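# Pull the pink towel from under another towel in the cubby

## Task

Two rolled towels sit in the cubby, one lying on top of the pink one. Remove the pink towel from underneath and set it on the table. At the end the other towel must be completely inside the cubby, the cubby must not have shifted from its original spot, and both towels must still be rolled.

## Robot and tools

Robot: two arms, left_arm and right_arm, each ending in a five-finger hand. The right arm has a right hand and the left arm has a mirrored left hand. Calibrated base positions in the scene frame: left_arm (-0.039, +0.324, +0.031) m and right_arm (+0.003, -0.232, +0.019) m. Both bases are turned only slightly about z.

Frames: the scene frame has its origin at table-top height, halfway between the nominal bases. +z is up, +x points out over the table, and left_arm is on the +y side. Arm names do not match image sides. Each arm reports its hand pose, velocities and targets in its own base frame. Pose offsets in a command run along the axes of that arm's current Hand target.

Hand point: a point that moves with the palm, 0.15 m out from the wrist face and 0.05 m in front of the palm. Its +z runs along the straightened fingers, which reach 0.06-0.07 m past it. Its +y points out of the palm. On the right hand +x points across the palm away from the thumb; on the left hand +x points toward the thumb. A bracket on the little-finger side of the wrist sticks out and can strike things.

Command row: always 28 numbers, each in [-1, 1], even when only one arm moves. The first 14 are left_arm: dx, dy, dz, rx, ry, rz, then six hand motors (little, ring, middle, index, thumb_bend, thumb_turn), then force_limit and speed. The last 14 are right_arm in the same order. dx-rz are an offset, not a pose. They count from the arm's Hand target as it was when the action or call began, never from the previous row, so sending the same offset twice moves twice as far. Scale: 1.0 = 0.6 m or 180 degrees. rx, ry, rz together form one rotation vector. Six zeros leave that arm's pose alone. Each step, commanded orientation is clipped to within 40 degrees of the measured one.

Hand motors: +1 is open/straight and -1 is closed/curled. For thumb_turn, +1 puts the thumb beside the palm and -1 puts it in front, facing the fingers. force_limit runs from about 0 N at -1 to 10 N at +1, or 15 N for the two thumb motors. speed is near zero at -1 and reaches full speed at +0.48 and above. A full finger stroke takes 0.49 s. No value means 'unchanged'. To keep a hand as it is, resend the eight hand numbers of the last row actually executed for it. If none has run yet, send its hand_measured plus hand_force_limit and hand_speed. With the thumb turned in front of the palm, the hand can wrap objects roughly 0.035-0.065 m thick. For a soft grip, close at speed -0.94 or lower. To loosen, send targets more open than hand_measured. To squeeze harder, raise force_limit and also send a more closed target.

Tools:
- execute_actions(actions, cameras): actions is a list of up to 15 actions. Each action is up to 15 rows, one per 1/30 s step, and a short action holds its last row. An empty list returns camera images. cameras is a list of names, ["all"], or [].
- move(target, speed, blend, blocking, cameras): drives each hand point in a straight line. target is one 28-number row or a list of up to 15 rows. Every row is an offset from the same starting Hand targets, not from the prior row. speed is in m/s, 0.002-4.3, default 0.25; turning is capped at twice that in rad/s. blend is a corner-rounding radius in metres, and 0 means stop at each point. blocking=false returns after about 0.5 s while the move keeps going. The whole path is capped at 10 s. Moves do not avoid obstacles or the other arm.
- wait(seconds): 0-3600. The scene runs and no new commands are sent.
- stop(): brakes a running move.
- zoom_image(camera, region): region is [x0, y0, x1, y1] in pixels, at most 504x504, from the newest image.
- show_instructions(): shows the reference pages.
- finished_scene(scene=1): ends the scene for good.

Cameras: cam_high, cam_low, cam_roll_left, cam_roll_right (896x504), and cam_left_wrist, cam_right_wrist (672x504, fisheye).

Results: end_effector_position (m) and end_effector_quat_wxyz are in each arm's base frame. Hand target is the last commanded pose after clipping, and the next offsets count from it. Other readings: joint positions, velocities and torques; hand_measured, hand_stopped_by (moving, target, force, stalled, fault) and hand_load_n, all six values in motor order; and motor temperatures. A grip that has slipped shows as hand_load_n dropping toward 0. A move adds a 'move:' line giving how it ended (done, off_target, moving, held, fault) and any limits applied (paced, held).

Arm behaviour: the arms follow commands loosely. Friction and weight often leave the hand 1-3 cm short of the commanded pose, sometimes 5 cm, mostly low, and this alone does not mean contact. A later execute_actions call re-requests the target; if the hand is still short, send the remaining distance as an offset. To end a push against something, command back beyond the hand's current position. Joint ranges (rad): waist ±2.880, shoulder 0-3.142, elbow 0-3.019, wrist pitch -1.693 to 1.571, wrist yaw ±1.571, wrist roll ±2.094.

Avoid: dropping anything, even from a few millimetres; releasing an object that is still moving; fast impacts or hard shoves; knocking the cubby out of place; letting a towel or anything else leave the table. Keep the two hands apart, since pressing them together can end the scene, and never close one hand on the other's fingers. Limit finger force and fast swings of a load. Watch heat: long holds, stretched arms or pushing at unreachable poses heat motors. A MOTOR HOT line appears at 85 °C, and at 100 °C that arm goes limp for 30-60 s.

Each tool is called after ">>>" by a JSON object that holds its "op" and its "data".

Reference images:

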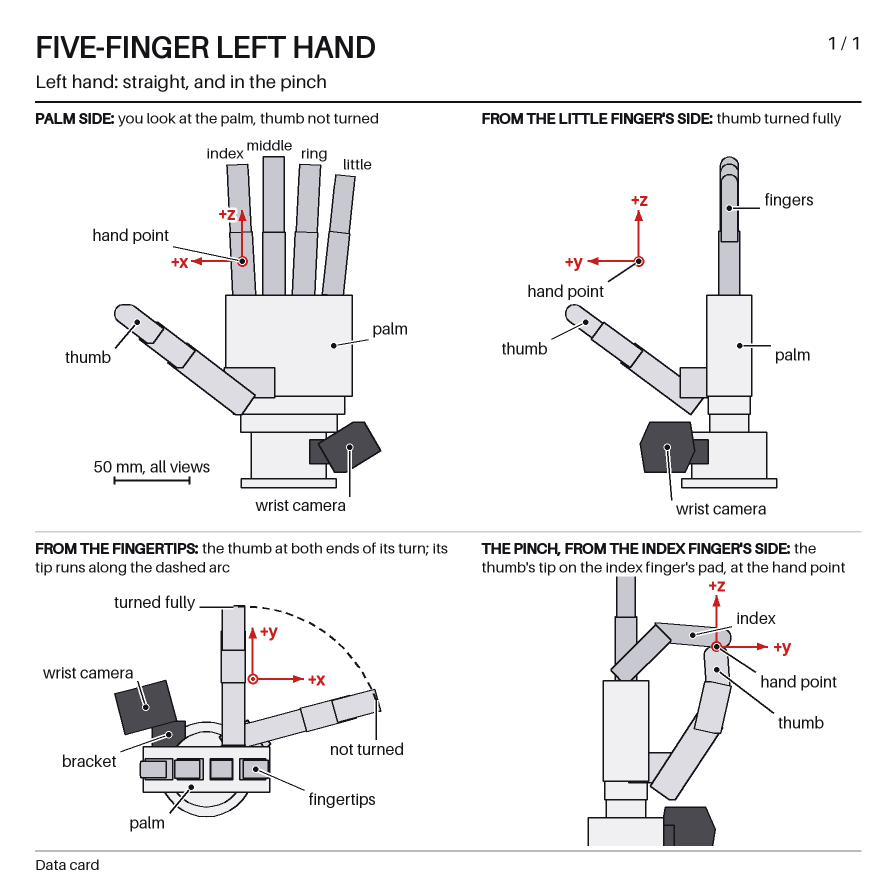

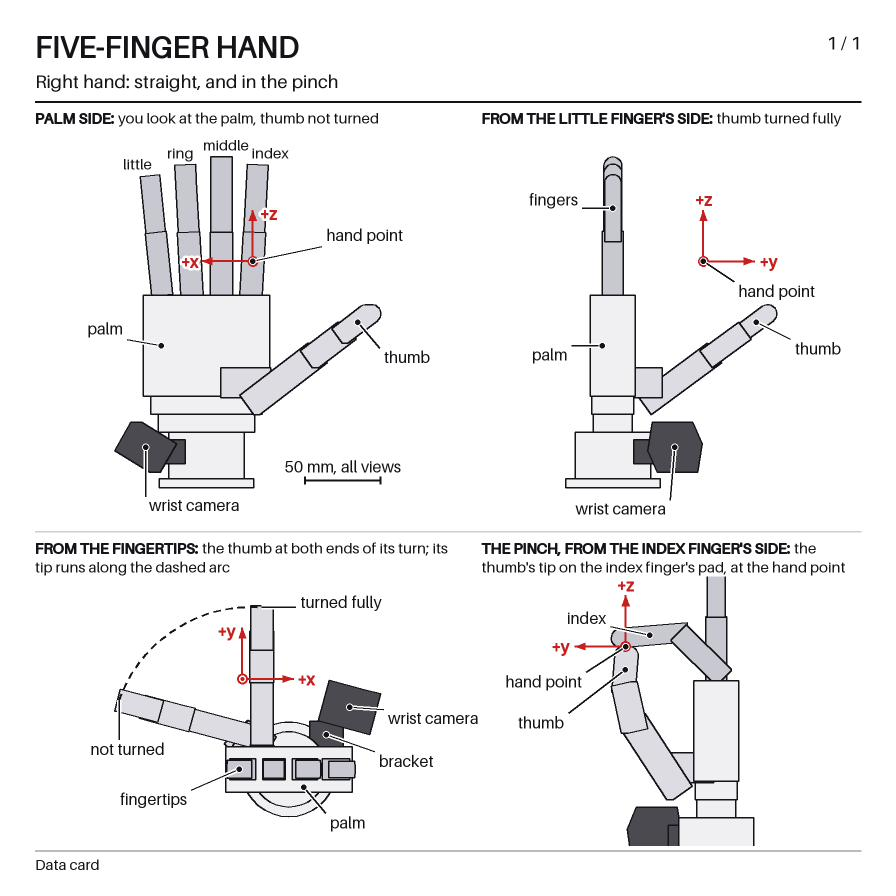

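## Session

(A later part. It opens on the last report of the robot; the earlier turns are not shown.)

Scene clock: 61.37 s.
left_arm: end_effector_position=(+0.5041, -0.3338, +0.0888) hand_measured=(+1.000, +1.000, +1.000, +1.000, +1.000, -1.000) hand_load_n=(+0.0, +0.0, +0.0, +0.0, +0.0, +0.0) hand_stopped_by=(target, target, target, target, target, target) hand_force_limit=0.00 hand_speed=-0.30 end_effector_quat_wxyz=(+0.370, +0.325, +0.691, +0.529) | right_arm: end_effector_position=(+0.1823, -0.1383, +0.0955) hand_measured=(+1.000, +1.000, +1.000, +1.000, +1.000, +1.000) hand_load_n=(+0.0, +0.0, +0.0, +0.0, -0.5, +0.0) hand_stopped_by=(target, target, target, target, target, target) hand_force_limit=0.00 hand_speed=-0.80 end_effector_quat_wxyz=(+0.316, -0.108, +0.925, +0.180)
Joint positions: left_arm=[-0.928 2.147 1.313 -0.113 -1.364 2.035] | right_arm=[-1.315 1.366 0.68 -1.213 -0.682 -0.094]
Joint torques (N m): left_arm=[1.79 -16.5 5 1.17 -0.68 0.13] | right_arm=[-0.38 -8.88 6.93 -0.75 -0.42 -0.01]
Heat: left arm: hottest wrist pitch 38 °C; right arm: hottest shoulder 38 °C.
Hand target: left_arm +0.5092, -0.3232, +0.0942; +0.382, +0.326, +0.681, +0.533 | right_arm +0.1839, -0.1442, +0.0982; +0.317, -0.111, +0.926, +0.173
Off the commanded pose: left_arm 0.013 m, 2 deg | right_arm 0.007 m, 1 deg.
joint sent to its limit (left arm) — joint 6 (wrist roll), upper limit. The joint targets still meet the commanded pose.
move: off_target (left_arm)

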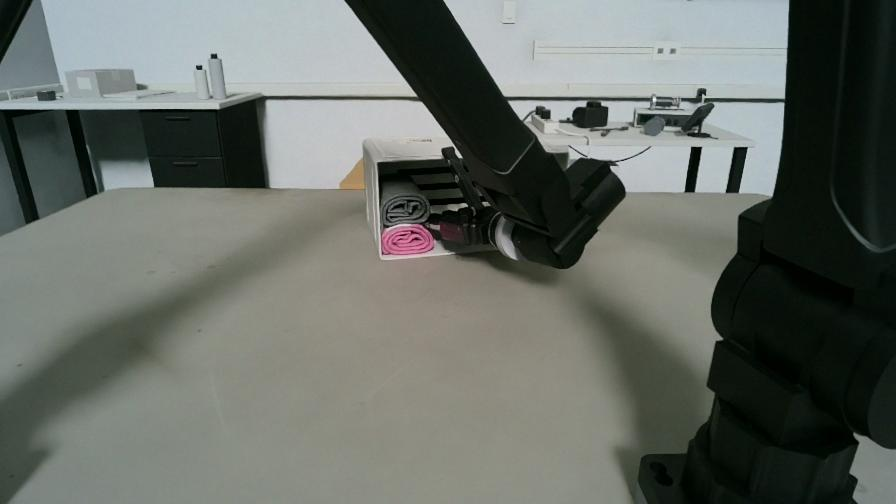

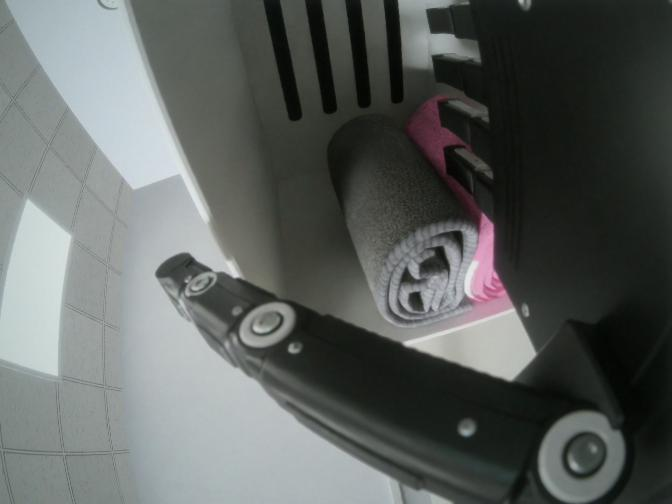

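>>> {"op": "move", "data": {"target": [-0.004,0.0228,-0.0032,0,0,0,1,1,1,1,1,-1,0,-0.3,0,0,0,0,0,0,1,1,1,1,1,1,0,-0.8], "speed": 0.03, "cameras": ["cam_roll_left","cam_left_wrist"]}}

>>> {"op": "zoom_image", "data": {"camera": "cam_roll_left", "region": [360, 150, 510, 270]}}

>>> {"op": "zoom_image", "data": {"camera": "cam_left_wrist", "region": [300, 50, 520, 350]}}

Scene clock: 63.43 s.
left_arm: end_effector_position=(+0.5045, -0.3324, +0.0974) hand_measured=(+1.000, +1.000, +1.000, +1.000, +1.000, -1.000) hand_load_n=(+0.0, +0.0, +0.0, +0.0, +0.0, +0.0) hand_stopped_by=(target, target, target, target, target, target) hand_force_limit=0.00 hand_speed=-0.30 end_effector_quat_wxyz=(+0.372, +0.323, +0.693, +0.527) | right_arm: end_effector_position=(+0.1823, -0.1383, +0.0955) hand_measured=(+1.000, +1.000, +1.000, +1.000, +1.000, +1.000) hand_load_n=(+0.0, +0.0, +0.0, +0.0, +0.0, +0.0) hand_stopped_by=(target, target, target, target, target, target) hand_force_limit=0.00 hand_speed=-0.80 end_effector_quat_wxyz=(+0.316, -0.108, +0.925, +0.180)
Joint positions: left_arm=[-0.926 2.128 1.31 -0.121 -1.361 2.035] | right_arm=[-1.315 1.366 0.68 -1.213 -0.682 -0.094]
Joint torques (N m): left_arm=[1.55 -17.03 5.44 0.47 -0.77 0.13] | right_arm=[-0.26 -9 6.99 -0.81 -0.41 0.01]
Heat: left arm: hottest wrist pitch 38 °C; right arm: hottest shoulder 38 °C.
Hand target: left_arm +0.5092, -0.3232, +0.1080; +0.382, +0.326, +0.681, +0.533 | right_arm +0.1839, -0.1442, +0.0982; +0.317, -0.111, +0.926, +0.173
Off the commanded pose: left_arm 0.015 m, 2 deg | right_arm 0.007 m, 1 deg.
joint sent to its limit (left arm) — joint 6 (wrist roll), upper limit. The joint targets still meet the commanded pose.
move: off_target (left_arm)

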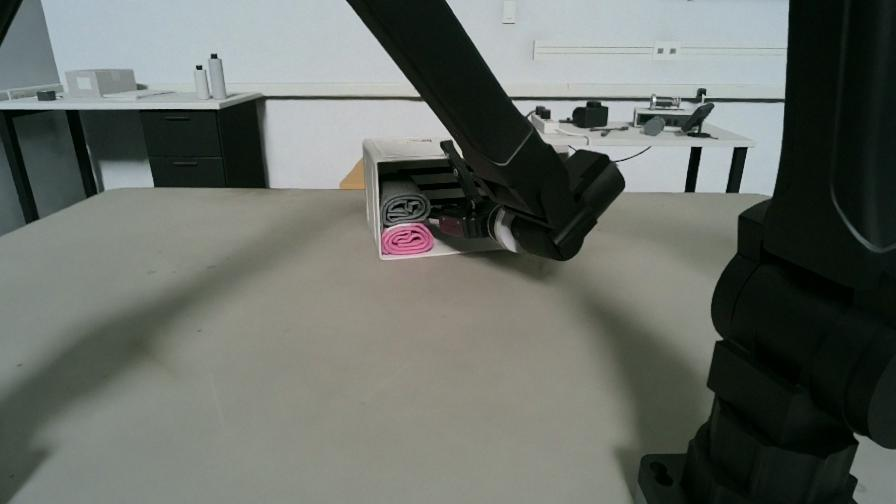

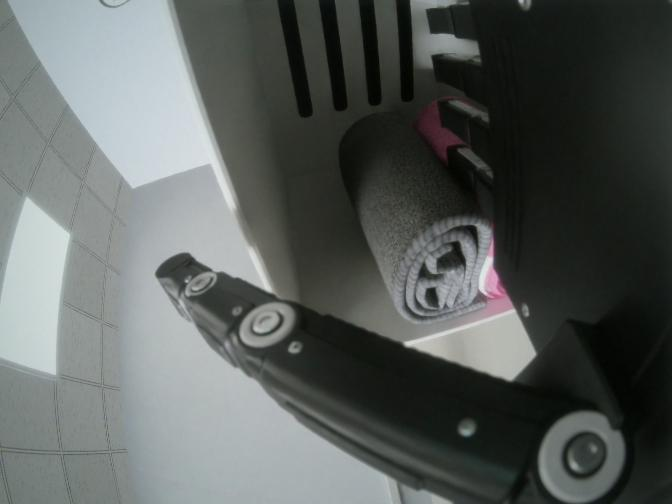

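Scaled by 3.360 from the camera's image (finer frame: 1280x720).

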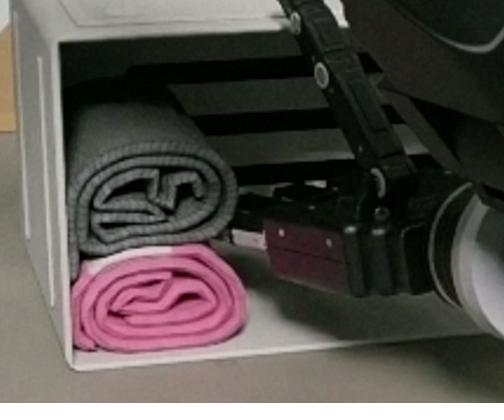

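Scaled by 1.680 from the camera's image (finer frame: 960x720).

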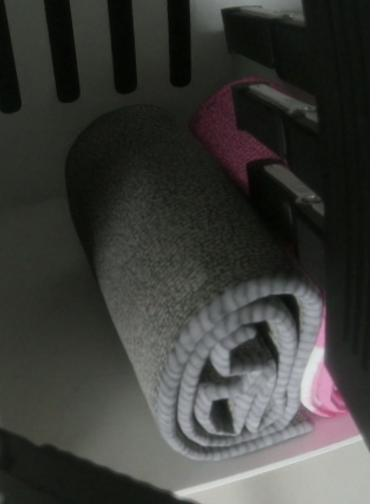

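>>> {"op": "move", "data": {"target": [0.030,0.0166,0.0066,0,0,0,1,1,1,1,1,-1,0,-0.3,0,0,0,0,0,0,1,1,1,1,1,1,0,-0.8], "speed": 0.03, "cameras": ["cam_roll_left","cam_left_wrist"]}}

>>> {"op": "zoom_image", "data": {"camera": "cam_roll_left", "region": [360, 150, 510, 270]}}

>>> {"op": "zoom_image", "data": {"camera": "cam_left_wrist", "region": [300, 50, 520, 350]}}

Scene clock: 64.77 s.
left_arm: end_effector_position=(+0.4996, -0.3129, +0.1034) hand_measured=(+1.000, +1.000, +1.000, +1.000, +1.000, -1.000) hand_load_n=(+0.5, +0.0, +0.0, +0.0, +0.0, +0.0) hand_stopped_by=(target, target, target, target, target, target) hand_force_limit=0.00 hand_speed=-0.30 end_effector_quat_wxyz=(+0.364, +0.325, +0.695, +0.528) | right_arm: end_effector_position=(+0.1823, -0.1383, +0.0955) hand_measured=(+1.000, +1.000, +1.000, +1.000, +1.000, +1.000) hand_load_n=(+0.0, +0.0, +0.0, +0.0, +0.0, +0.0) hand_stopped_by=(target, target, target, target, target, target) hand_force_limit=0.00 hand_speed=-0.80 end_effector_quat_wxyz=(+0.316, -0.108, +0.925, +0.180)
Joint positions: left_arm=[-0.913 2.084 1.253 -0.121 -1.351 2.035] | right_arm=[-1.315 1.366 0.68 -1.213 -0.682 -0.094]
Joint torques (N m): left_arm=[1.61 -16.44 5.38 0.99 -0.82 0.14] | right_arm=[-0.15 -8.64 6.95 -0.76 -0.42 -0.01]
Heat: left arm: hottest wrist pitch 38 °C; right arm: hottest shoulder 38 °C.
Hand target: left_arm +0.5041, -0.3038, +0.1141; +0.382, +0.326, +0.681, +0.533 | right_arm +0.1839, -0.1442, +0.0982; +0.317, -0.111, +0.926, +0.173
Off the commanded pose: left_arm 0.015 m, 3 deg | right_arm 0.007 m, 1 deg.
joint sent to its limit (left arm) — joint 6 (wrist roll), upper limit. The joint targets are off in orientation, not in position.
move: off_target (left_arm)

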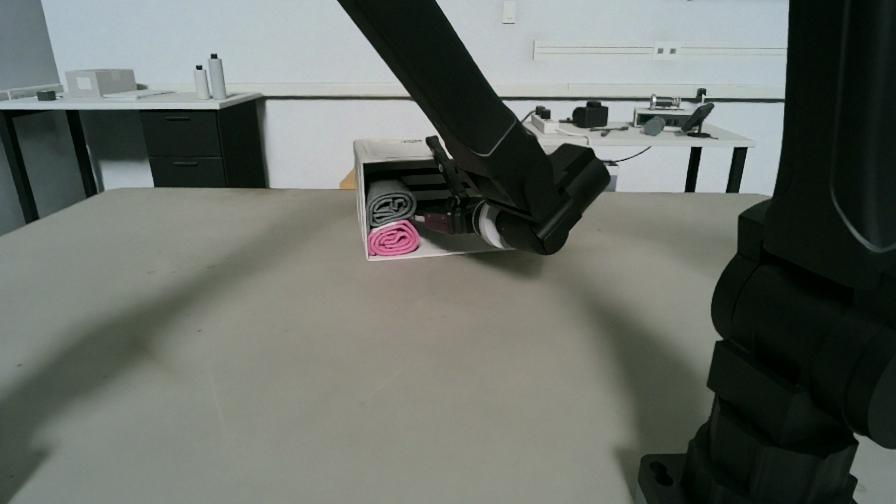

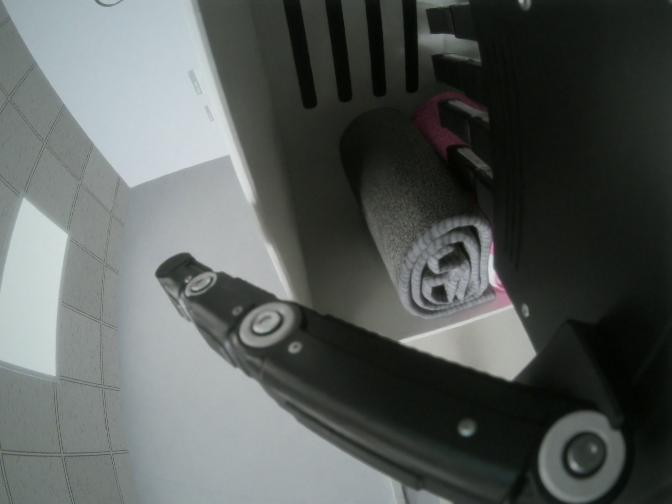

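Scaled by 3.360 from the camera's image (finer frame: 1280x720).

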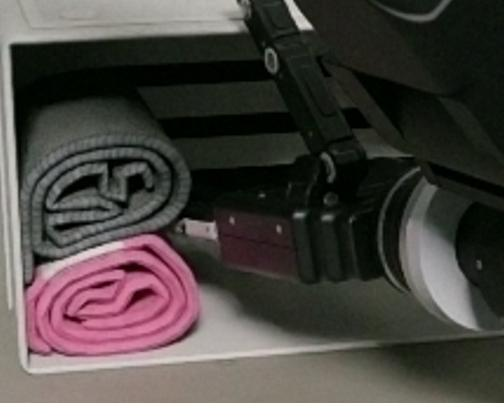

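Scaled by 1.680 from the camera's image (finer frame: 960x720).

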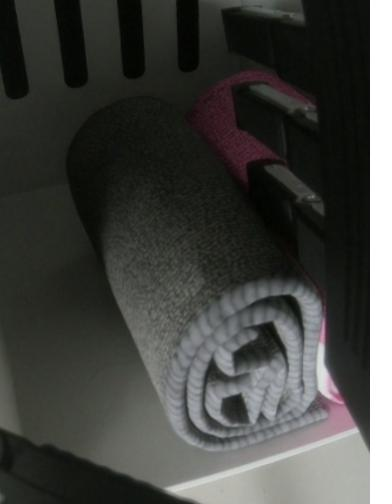

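>>> {"op": "move", "data": {"target": [-0.0155,0.0225,-0.0065,0,0,0,1,1,1,1,1,-1,0,-0.3,0,0,0,0,0,0,1,1,1,1,1,1,0,-0.8], "speed": 0.03, "cameras": ["cam_roll_left","cam_left_wrist","cam_high"]}}

>>> {"op": "zoom_image", "data": {"camera": "cam_roll_left", "region": [340, 130, 520, 280]}}

>>> {"op": "zoom_image", "data": {"camera": "cam_left_wrist", "region": [300, 50, 520, 350]}}

>>> {"op": "zoom_image", "data": {"camera": "cam_high", "region": [380, 170, 520, 330]}}

Scene clock: 66.43 s.
left_arm: end_effector_position=(+0.4992, -0.3123, +0.1119) hand_measured=(+1.000, +1.000, +1.000, +1.000, +1.000, -1.000) hand_load_n=(+0.0, +0.0, +0.0, +0.0, +0.0, +0.0) hand_stopped_by=(target, target, target, target, target, target) hand_force_limit=0.00 hand_speed=-0.30 end_effector_quat_wxyz=(+0.361, +0.328, +0.694, +0.530) | right_arm: end_effector_position=(+0.1823, -0.1383, +0.0955) hand_measured=(+1.000, +1.000, +1.000, +1.000, +1.000, +1.000) hand_load_n=(+0.0, +0.0, +0.0, +0.0, +0.0, -0.5) hand_stopped_by=(target, target, target, target, target, target) hand_force_limit=0.00 hand_speed=-0.80 end_effector_quat_wxyz=(+0.316, -0.108, +0.925, +0.180)
Joint positions: left_arm=[-0.913 2.067 1.253 -0.147 -1.351 2.035] | right_arm=[-1.315 1.366 0.68 -1.213 -0.682 -0.094]
Joint torques (N m): left_arm=[1.08 -16.5 7.3 0.57 -0.94 0.13] | right_arm=[-0.32 -8.82 6.99 -0.81 -0.43 -0.02]
Heat: left arm: hottest wrist pitch 38 °C; right arm: hottest shoulder 38 °C.
Hand target: left_arm +0.5058, -0.3106, +0.1293; +0.382, +0.326, +0.681, +0.533 | right_arm +0.1839, -0.1442, +0.0982; +0.317, -0.111, +0.926, +0.173
Off the commanded pose: left_arm 0.019 m, 3 deg | right_arm 0.007 m, 1 deg.
joint sent to its limit (left arm) — joint 6 (wrist roll), upper limit. The joint targets are off in orientation, not in position.
move: off_target (left_arm)
Images, in order (width x height): cam_high 896x504, cam_roll_left 896x504, cam_left_wrist 672x504.

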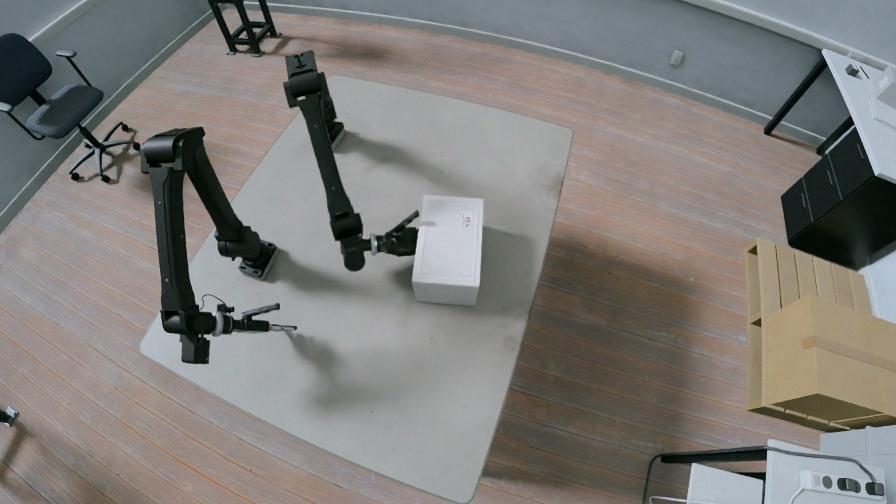

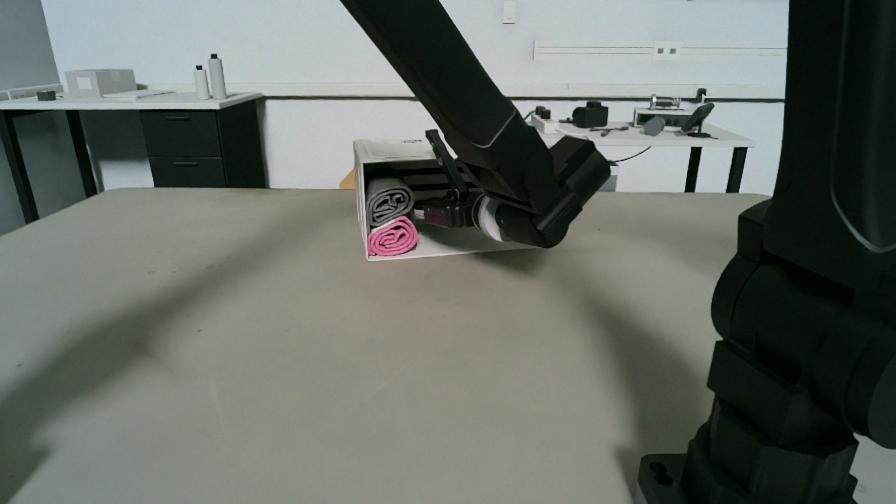

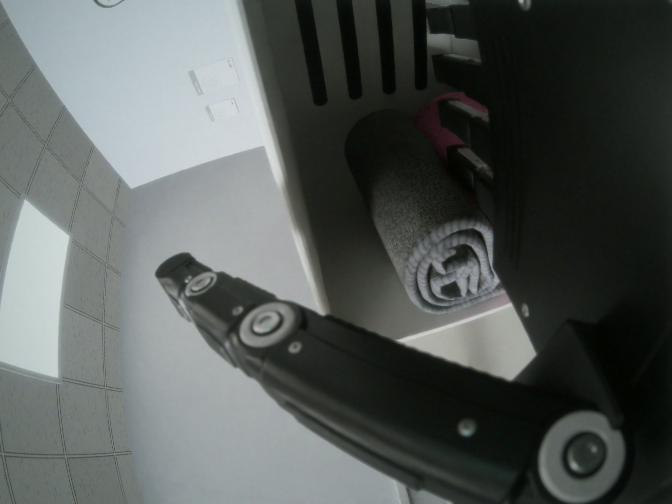

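Scaled by 2.800 from the camera's image (finer frame: 1280x720).

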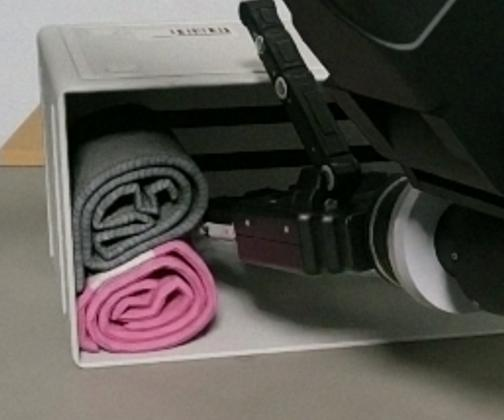

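Scaled by 1.680 from the camera's image (finer frame: 960x720).

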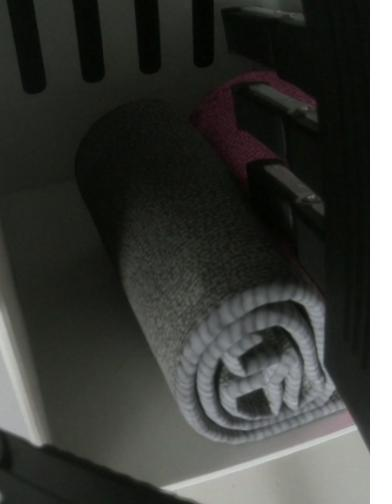

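Scaled by 3.150 from the camera's image (finer frame: 1280x720).

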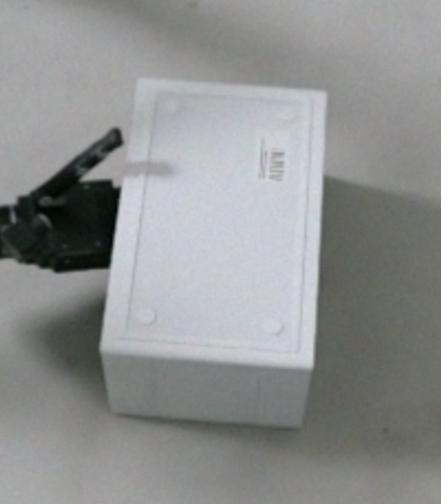

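>>> {"op": "move", "data": {"target": [-0.0045,0.0170,-0.0025,0,0,0,1,1,1,1,1,-1,0,-0.3,0,0,0,0,0,0,1,1,1,1,1,1,0,-0.8], "speed": 0.03, "cameras": ["cam_roll_left","cam_left_wrist"]}}

>>> {"op": "zoom_image", "data": {"camera": "cam_roll_left", "region": [340, 130, 520, 280]}}

>>> {"op": "zoom_image", "data": {"camera": "cam_left_wrist", "region": [300, 50, 520, 350]}}

Scene clock: 68.17 s.
left_arm: end_effector_position=(+0.4985, -0.3115, +0.1217) hand_measured=(+1.000, +1.000, +1.000, +1.000, +1.000, -1.000) hand_load_n=(+0.0, +0.0, +0.0, +0.0, +0.0, +0.0) hand_stopped_by=(target, target, target, target, target, target) hand_force_limit=0.00 hand_speed=-0.30 end_effector_quat_wxyz=(+0.359, +0.329, +0.693, +0.532) | right_arm: end_effector_position=(+0.1823, -0.1383, +0.0955) hand_measured=(+1.000, +1.000, +1.000, +1.000, +1.000, +1.000) hand_load_n=(+0.0, +0.0, +0.5, +0.0, +0.0, +0.0) hand_stopped_by=(target, target, target, target, target, target) hand_force_limit=0.00 hand_speed=-0.80 end_effector_quat_wxyz=(+0.316, -0.108, +0.925, +0.180)
Joint positions: left_arm=[-0.913 2.048 1.253 -0.172 -1.354 2.035] | right_arm=[-1.315 1.366 0.68 -1.213 -0.682 -0.094]
Joint torques (N m): left_arm=[1.2 -16.15 7.97 0.51 -0.84 0.14] | right_arm=[-0.09 -8.82 7.02 -0.75 -0.42 0.01]
Heat: left arm: hottest wrist pitch 38 °C; right arm: hottest shoulder 38 °C.
Hand target: left_arm +0.5062, -0.3113, +0.1401; +0.382, +0.326, +0.681, +0.533 | right_arm +0.1839, -0.1442, +0.0982; +0.317, -0.111, +0.926, +0.173
Off the commanded pose: left_arm 0.020 m, 3 deg | right_arm 0.007 m, 1 deg.
joint sent to its limit (left arm) — joint 6 (wrist roll), upper limit. The joint targets are off in orientation, not in position.
move: off_target (left_arm)

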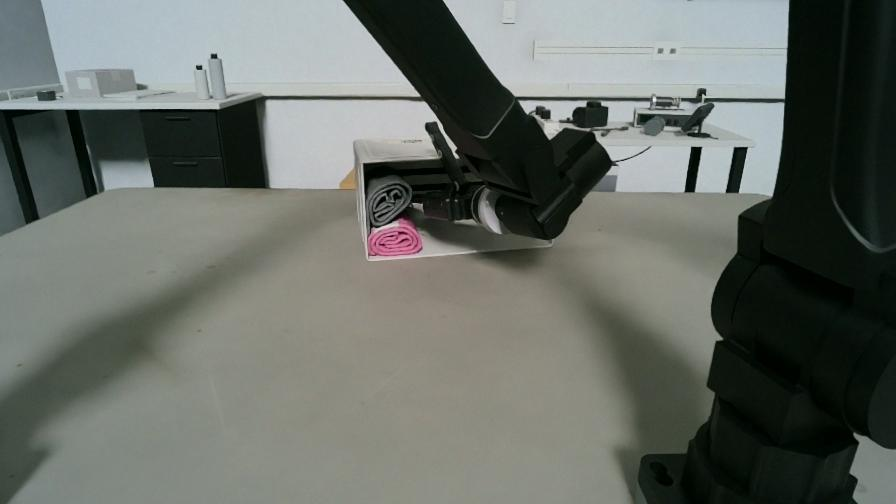

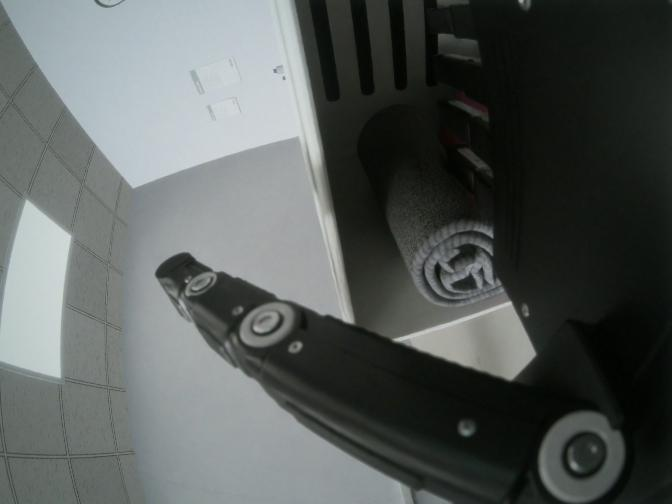

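Scaled by 2.800 from the camera's image (finer frame: 1280x720).

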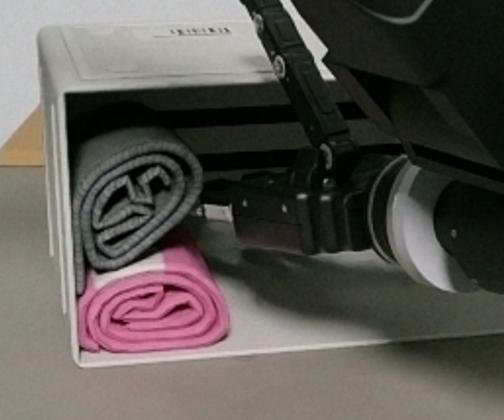

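Scaled by 1.680 from the camera's image (finer frame: 960x720).

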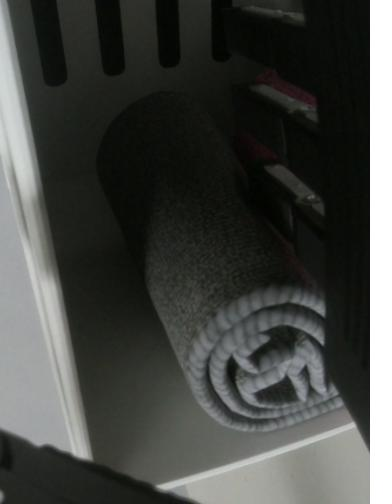

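>>> {"op": "move", "data": {"target": [0.033,0.002,0.0089,0,0,0,1,1,1,1,1,-1,0,-0.3,0,0,0,0,0,0,1,1,1,1,1,1,0,-0.8], "speed": 0.03, "cameras": ["cam_roll_left","cam_left_wrist"]}}

>>> {"op": "zoom_image", "data": {"camera": "cam_roll_left", "region": [340, 130, 520, 280]}}

>>> {"op": "zoom_image", "data": {"camera": "cam_left_wrist", "region": [300, 50, 520, 350]}}

Scene clock: 69.50 s.
left_arm: end_effector_position=(+0.4967, -0.3002, +0.1280) hand_measured=(+1.000, +1.000, +1.000, +1.000, +1.000, -1.000) hand_load_n=(+0.0, +0.0, +0.0, +0.0, +0.0, +0.0) hand_stopped_by=(target, target, target, target, target, target) hand_force_limit=0.00 hand_speed=-0.30 end_effector_quat_wxyz=(+0.359, +0.324, +0.696, +0.530) | right_arm: end_effector_position=(+0.1823, -0.1383, +0.0955) hand_measured=(+1.000, +1.000, +1.000, +1.000, +1.000, +1.000) hand_load_n=(+0.0, +0.0, +0.0, +0.0, +0.0, +0.0) hand_stopped_by=(target, target, target, target, target, target) hand_force_limit=0.00 hand_speed=-0.80 end_effector_quat_wxyz=(+0.316, -0.108, +0.925, +0.180)
Joint positions: left_arm=[-0.903 2.019 1.225 -0.164 -1.35 2.035] | right_arm=[-1.315 1.366 0.68 -1.213 -0.682 -0.094]
Joint torques (N m): left_arm=[1.32 -15.91 5.63 1.21 -0.7 0.12] | right_arm=[-0.26 -8.94 7.05 -0.76 -0.4 -0.01]
Heat: left arm: hottest wrist pitch 38 °C; right arm: hottest shoulder 38 °C.
Hand target: left_arm +0.5011, -0.2918, +0.1371; +0.382, +0.326, +0.681, +0.533 | right_arm +0.1839, -0.1442, +0.0982; +0.317, -0.111, +0.926, +0.173
Off the commanded pose: left_arm 0.013 m, 3 deg | right_arm 0.007 m, 1 deg.
joint sent to its limit (left arm) — joint 6 (wrist roll), upper limit. The joint targets are off in orientation, not in position.
move: off_target (left_arm)

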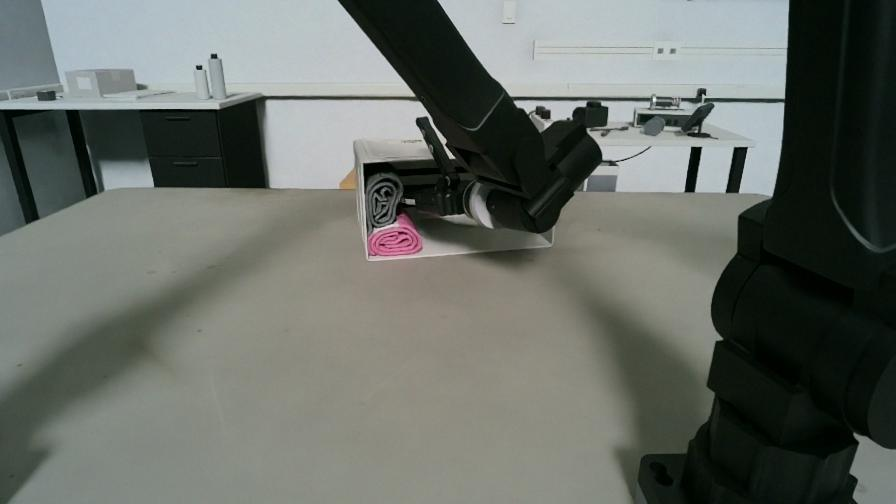

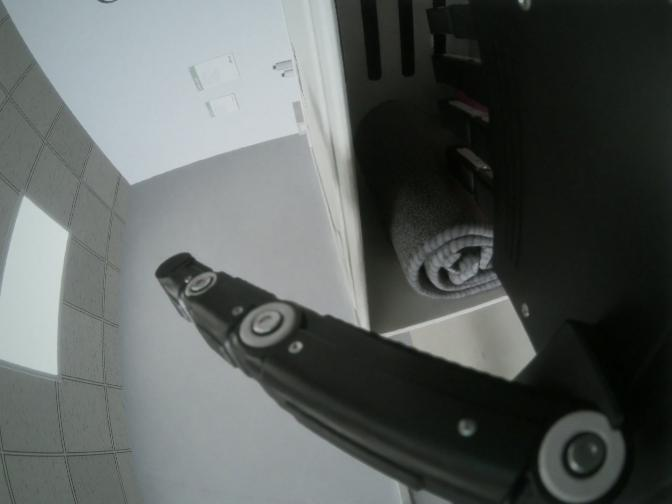

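Scaled by 2.800 from the camera's image (finer frame: 1280x720).

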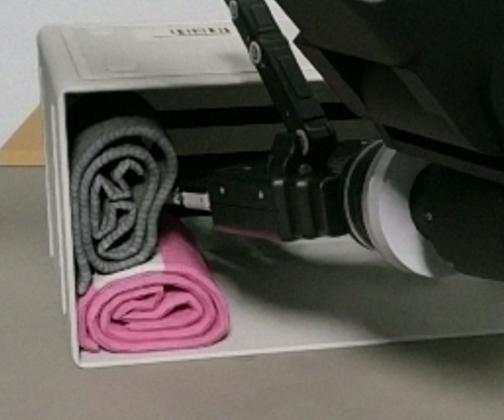

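Scaled by 1.680 from the camera's image (finer frame: 960x720).

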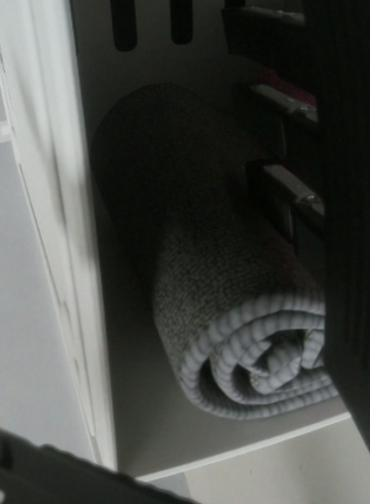

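>>> {"op": "move", "data": {"target": [-0.0185,-0.0345,-0.0017,0,0,0,1,1,1,1,1,-1,0,-0.3,0,0,0,0,0,0,1,1,1,1,1,1,0,-0.8], "speed": 0.02, "cameras": ["cam_roll_left","cam_left_wrist"]}}

>>> {"op": "zoom_image", "data": {"camera": "cam_roll_left", "region": [340, 130, 520, 280]}}

>>> {"op": "zoom_image", "data": {"camera": "cam_left_wrist", "region": [300, 50, 520, 350]}}

Scene clock: 71.80 s.
left_arm: end_effector_position=(+0.4969, -0.3006, +0.1167) hand_measured=(+1.000, +1.000, +1.000, +1.000, +1.000, -1.000) hand_load_n=(+0.0, +0.0, +0.0, +0.0, +0.0, +0.0) hand_stopped_by=(target, target, target, target, target, target) hand_force_limit=0.00 hand_speed=-0.30 end_effector_quat_wxyz=(+0.359, +0.324, +0.696, +0.531) | right_arm: end_effector_position=(+0.1823, -0.1383, +0.0955) hand_measured=(+1.000, +1.000, +1.000, +1.000, +1.000, +1.000) hand_load_n=(+0.0, +0.0, +0.0, +0.0, +0.0, +0.0) hand_stopped_by=(target, target, target, target, target, target) hand_force_limit=0.00 hand_speed=-0.80 end_effector_quat_wxyz=(+0.316, -0.108, +0.925, +0.180)
Joint positions: left_arm=[-0.903 2.043 1.225 -0.142 -1.352 2.035] | right_arm=[-1.315 1.366 0.68 -1.213 -0.682 -0.094]
Joint torques (N m): left_arm=[0.67 -13.51 8.46 1.24 -0.77 0.14] | right_arm=[-0.03 -8.76 6.97 -0.75 -0.41 0]
Heat: left arm: hottest wrist pitch 38 °C; right arm: hottest shoulder 38 °C.
Hand target: left_arm +0.5049, -0.3063, +0.1188; +0.382, +0.326, +0.681, +0.533 | right_arm +0.1839, -0.1442, +0.0982; +0.317, -0.111, +0.926, +0.173
Off the commanded pose: left_arm 0.010 m, 3 deg | right_arm 0.007 m, 1 deg.
joint sent to its limit (left arm) — joint 6 (wrist roll), upper limit. The joint targets are off in orientation, not in position.
move: off_target (left_arm)

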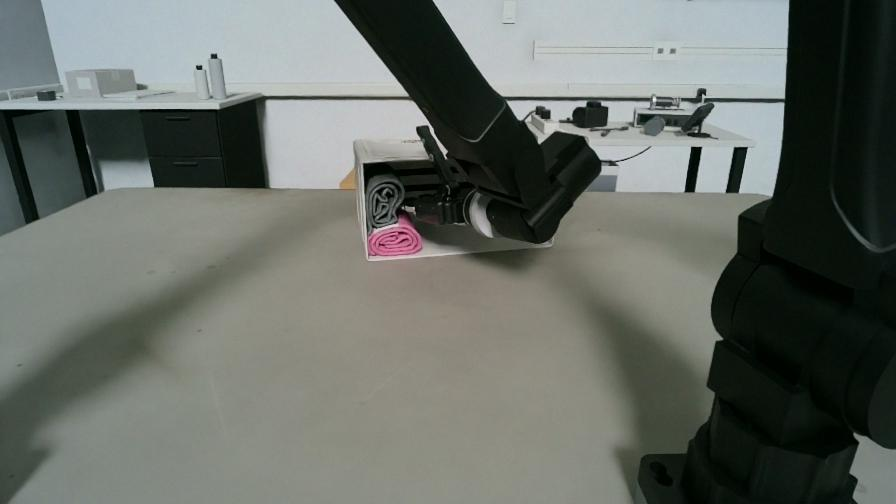

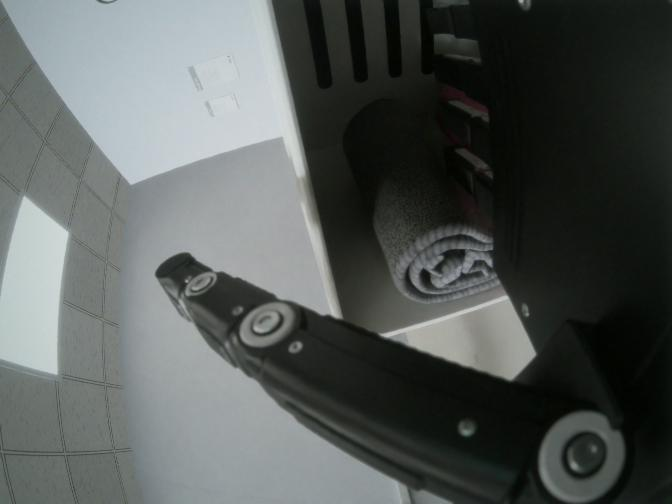

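Scaled by 2.800 from the camera's image (finer frame: 1280x720).

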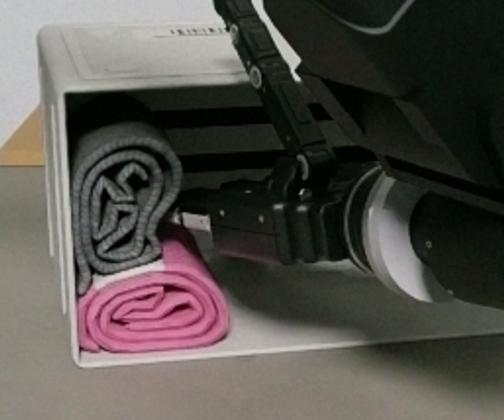

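Scaled by 1.680 from the camera's image (finer frame: 960x720).

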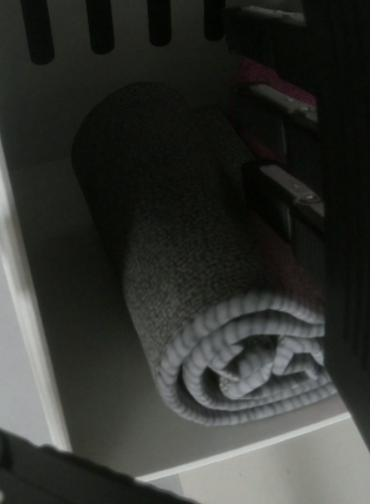

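>>> {"op": "move", "data": {"target": [0.0225,-0.0155,0.0075,0,0,0,1,1,1,1,1,-1,0,-0.3,0,0,0,0,0,0,1,1,1,1,1,1,0,-0.8], "speed": 0.02, "cameras": ["cam_roll_left","cam_left_wrist"]}}

>>> {"op": "zoom_image", "data": {"camera": "cam_roll_left", "region": [340, 130, 520, 280]}}

>>> {"op": "zoom_image", "data": {"camera": "cam_left_wrist", "region": [300, 50, 520, 350]}}

Scene clock: 73.70 s.
left_arm: end_effector_position=(+0.4980, -0.3019, +0.1157) hand_measured=(+1.000, +1.000, +1.000, +1.000, +1.000, -1.000) hand_load_n=(+0.0, +0.0, +0.0, +0.0, +0.0, +0.0) hand_stopped_by=(target, target, target, target, target, target) hand_force_limit=0.00 hand_speed=-0.30 end_effector_quat_wxyz=(+0.370, +0.314, +0.699, +0.525) | right_arm: end_effector_position=(+0.1823, -0.1383, +0.0955) hand_measured=(+1.000, +1.000, +1.000, +1.000, +1.000, +1.000) hand_load_n=(+0.0, +0.0, +0.0, +0.0, +0.0, +0.0) hand_stopped_by=(target, target, target, target, target, target) hand_force_limit=0.00 hand_speed=-0.80 end_effector_quat_wxyz=(+0.316, -0.108, +0.925, +0.180)
Joint positions: left_arm=[-0.903 2.046 1.225 -0.105 -1.351 2.035] | right_arm=[-1.315 1.366 0.68 -1.213 -0.682 -0.094]
Joint torques (N m): left_arm=[1.32 -13.45 5.55 1.26 -0.6 0.13] | right_arm=[-0.03 -8.53 7.02 -0.79 -0.42 0.01]
Heat: left arm: hottest wrist pitch 38 °C; right arm: hottest shoulder 38 °C.
Hand target: left_arm +0.5018, -0.2946, +0.1068; +0.382, +0.326, +0.681, +0.533 | right_arm +0.1839, -0.1442, +0.0982; +0.317, -0.111, +0.926, +0.173
Off the commanded pose: left_arm 0.012 m, 3 deg | right_arm 0.007 m, 1 deg.
joint sent to its limit (left arm) — joint 6 (wrist roll), upper limit. The joint targets are off in orientation, not in position.
move: off_target (left_arm)

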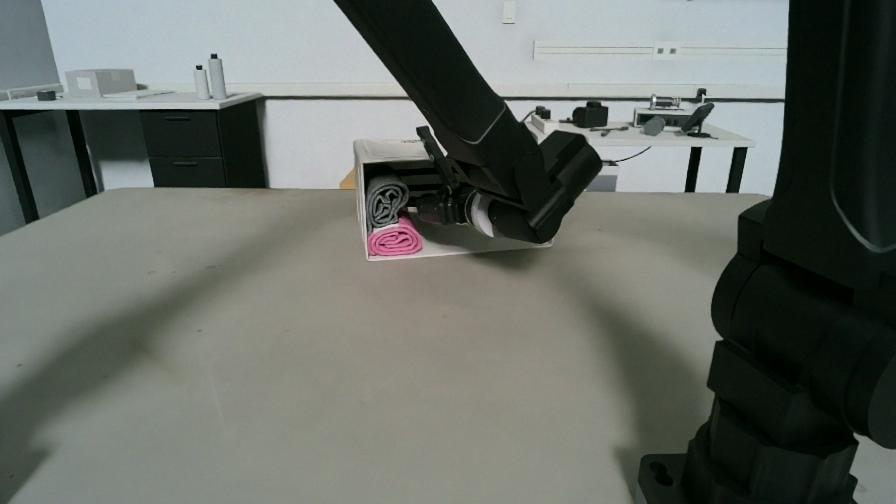

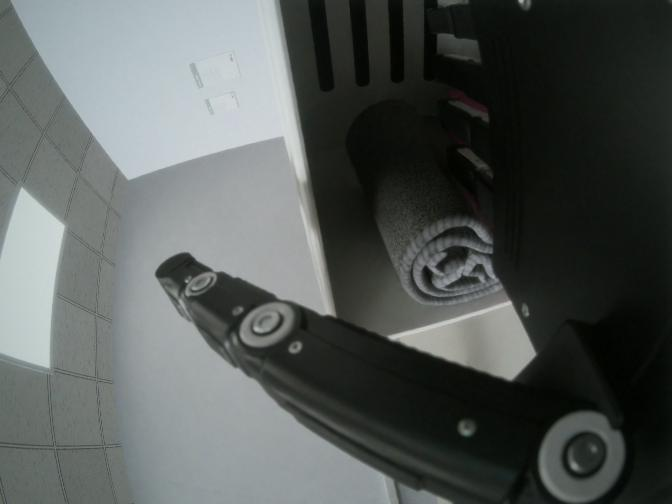

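Scaled by 2.800 from the camera's image (finer frame: 1280x720).

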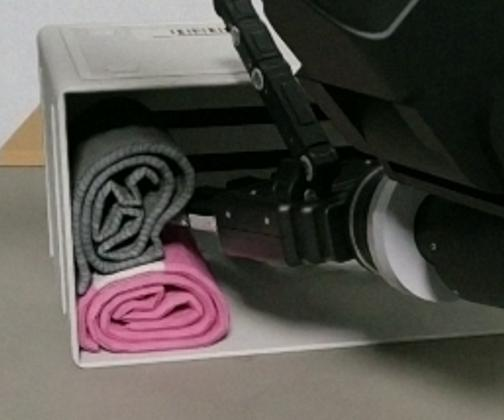

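Scaled by 1.680 from the camera's image (finer frame: 960x720).

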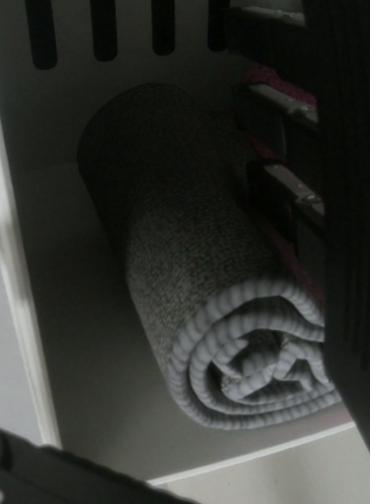

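>>> {"op": "move", "data": {"target": [0.027,-0.004,0.008,0,0,0,1,1,1,1,1,-1,0,-0.3,0,0,0,0,0,0,1,1,1,1,1,1,0,-0.8], "speed": 0.03, "cameras": ["cam_roll_left","cam_left_wrist"]}}

>>> {"op": "zoom_image", "data": {"camera": "cam_roll_left", "region": [340, 130, 520, 280]}}

>>> {"op": "zoom_image", "data": {"camera": "cam_left_wrist", "region": [300, 50, 520, 350]}}

Scene clock: 75.20 s.
left_arm: end_effector_position=(+0.4936, -0.2915, +0.1054) hand_measured=(+1.000, +1.000, +1.000, +1.000, +1.000, -1.000) hand_load_n=(+0.0, +0.0, +0.0, -1.5, +0.0, +0.0) hand_stopped_by=(target, target, target, target, target, target) hand_force_limit=0.00 hand_speed=-0.30 end_effector_quat_wxyz=(+0.368, +0.315, +0.700, +0.524) | right_arm: end_effector_position=(+0.1823, -0.1383, +0.0955) hand_measured=(+1.000, +1.000, +1.000, +1.000, +1.000, +1.000) hand_load_n=(+0.0, +0.0, +0.0, +0.0, +0.0, +0.0) hand_stopped_by=(target, target, target, target, target, target) hand_force_limit=0.00 hand_speed=-0.80 end_effector_quat_wxyz=(+0.316, -0.108, +0.925, +0.180)
Joint positions: left_arm=[-0.897 2.046 1.188 -0.069 -1.345 2.037] | right_arm=[-1.315 1.366 0.68 -1.213 -0.682 -0.094]
Joint torques (N m): left_arm=[2.02 -13.98 4.72 1.14 -0.55 0.11] | right_arm=[-0.09 -8.82 7.01 -0.77 -0.42 -0.02]
Heat: left arm: hottest wrist pitch 38 °C; right arm: hottest shoulder 38 °C.
Hand target: left_arm +0.4978, -0.2792, +0.1010; +0.382, +0.327, +0.681, +0.533 | right_arm +0.1839, -0.1442, +0.0982; +0.317, -0.111, +0.926, +0.173
Off the commanded pose: left_arm 0.014 m, 3 deg | right_arm 0.007 m, 1 deg.
joint sent to its limit (left arm) — joint 6 (wrist roll), upper limit. The joint targets are off in orientation, not in position.
move: off_target (left_arm)

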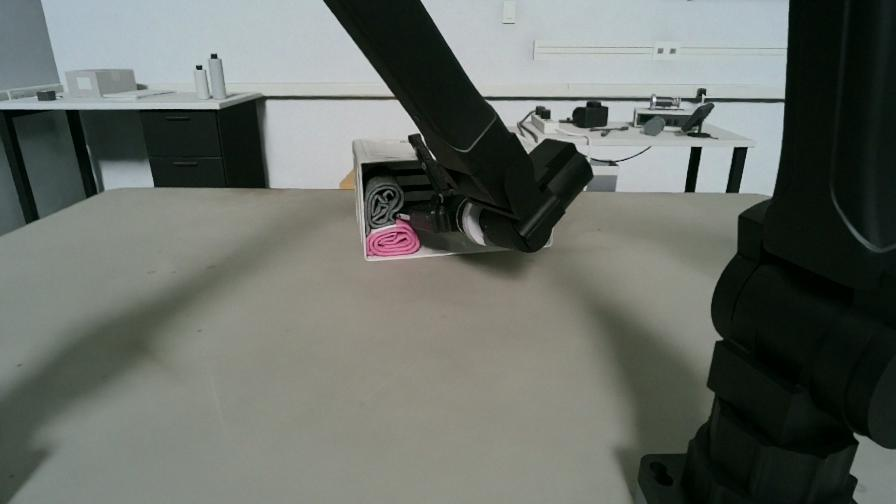

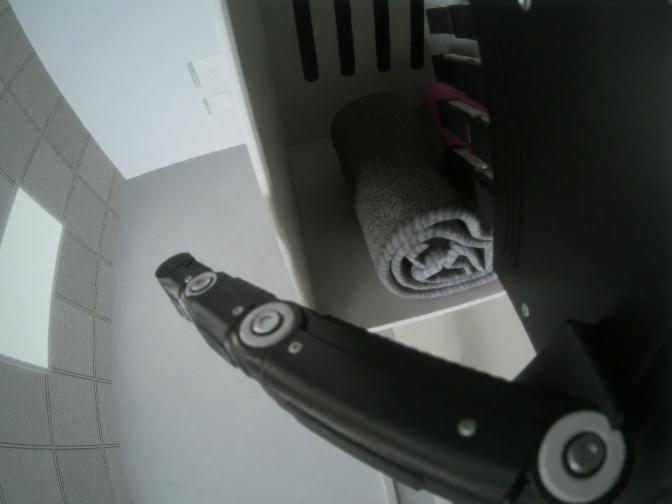

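Scaled by 2.800 from the camera's image (finer frame: 1280x720).

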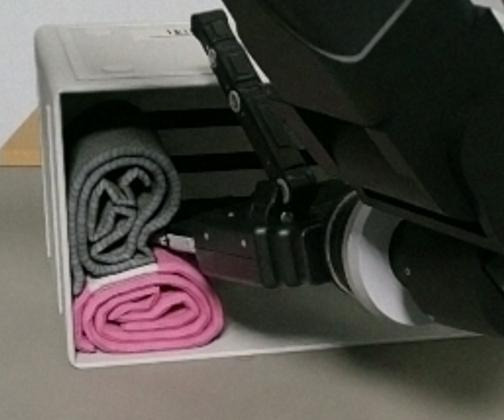

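Scaled by 1.680 from the camera's image (finer frame: 960x720).

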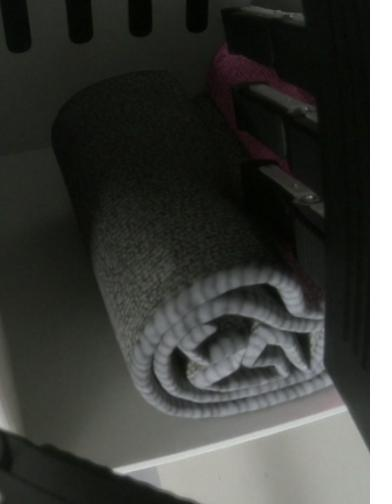

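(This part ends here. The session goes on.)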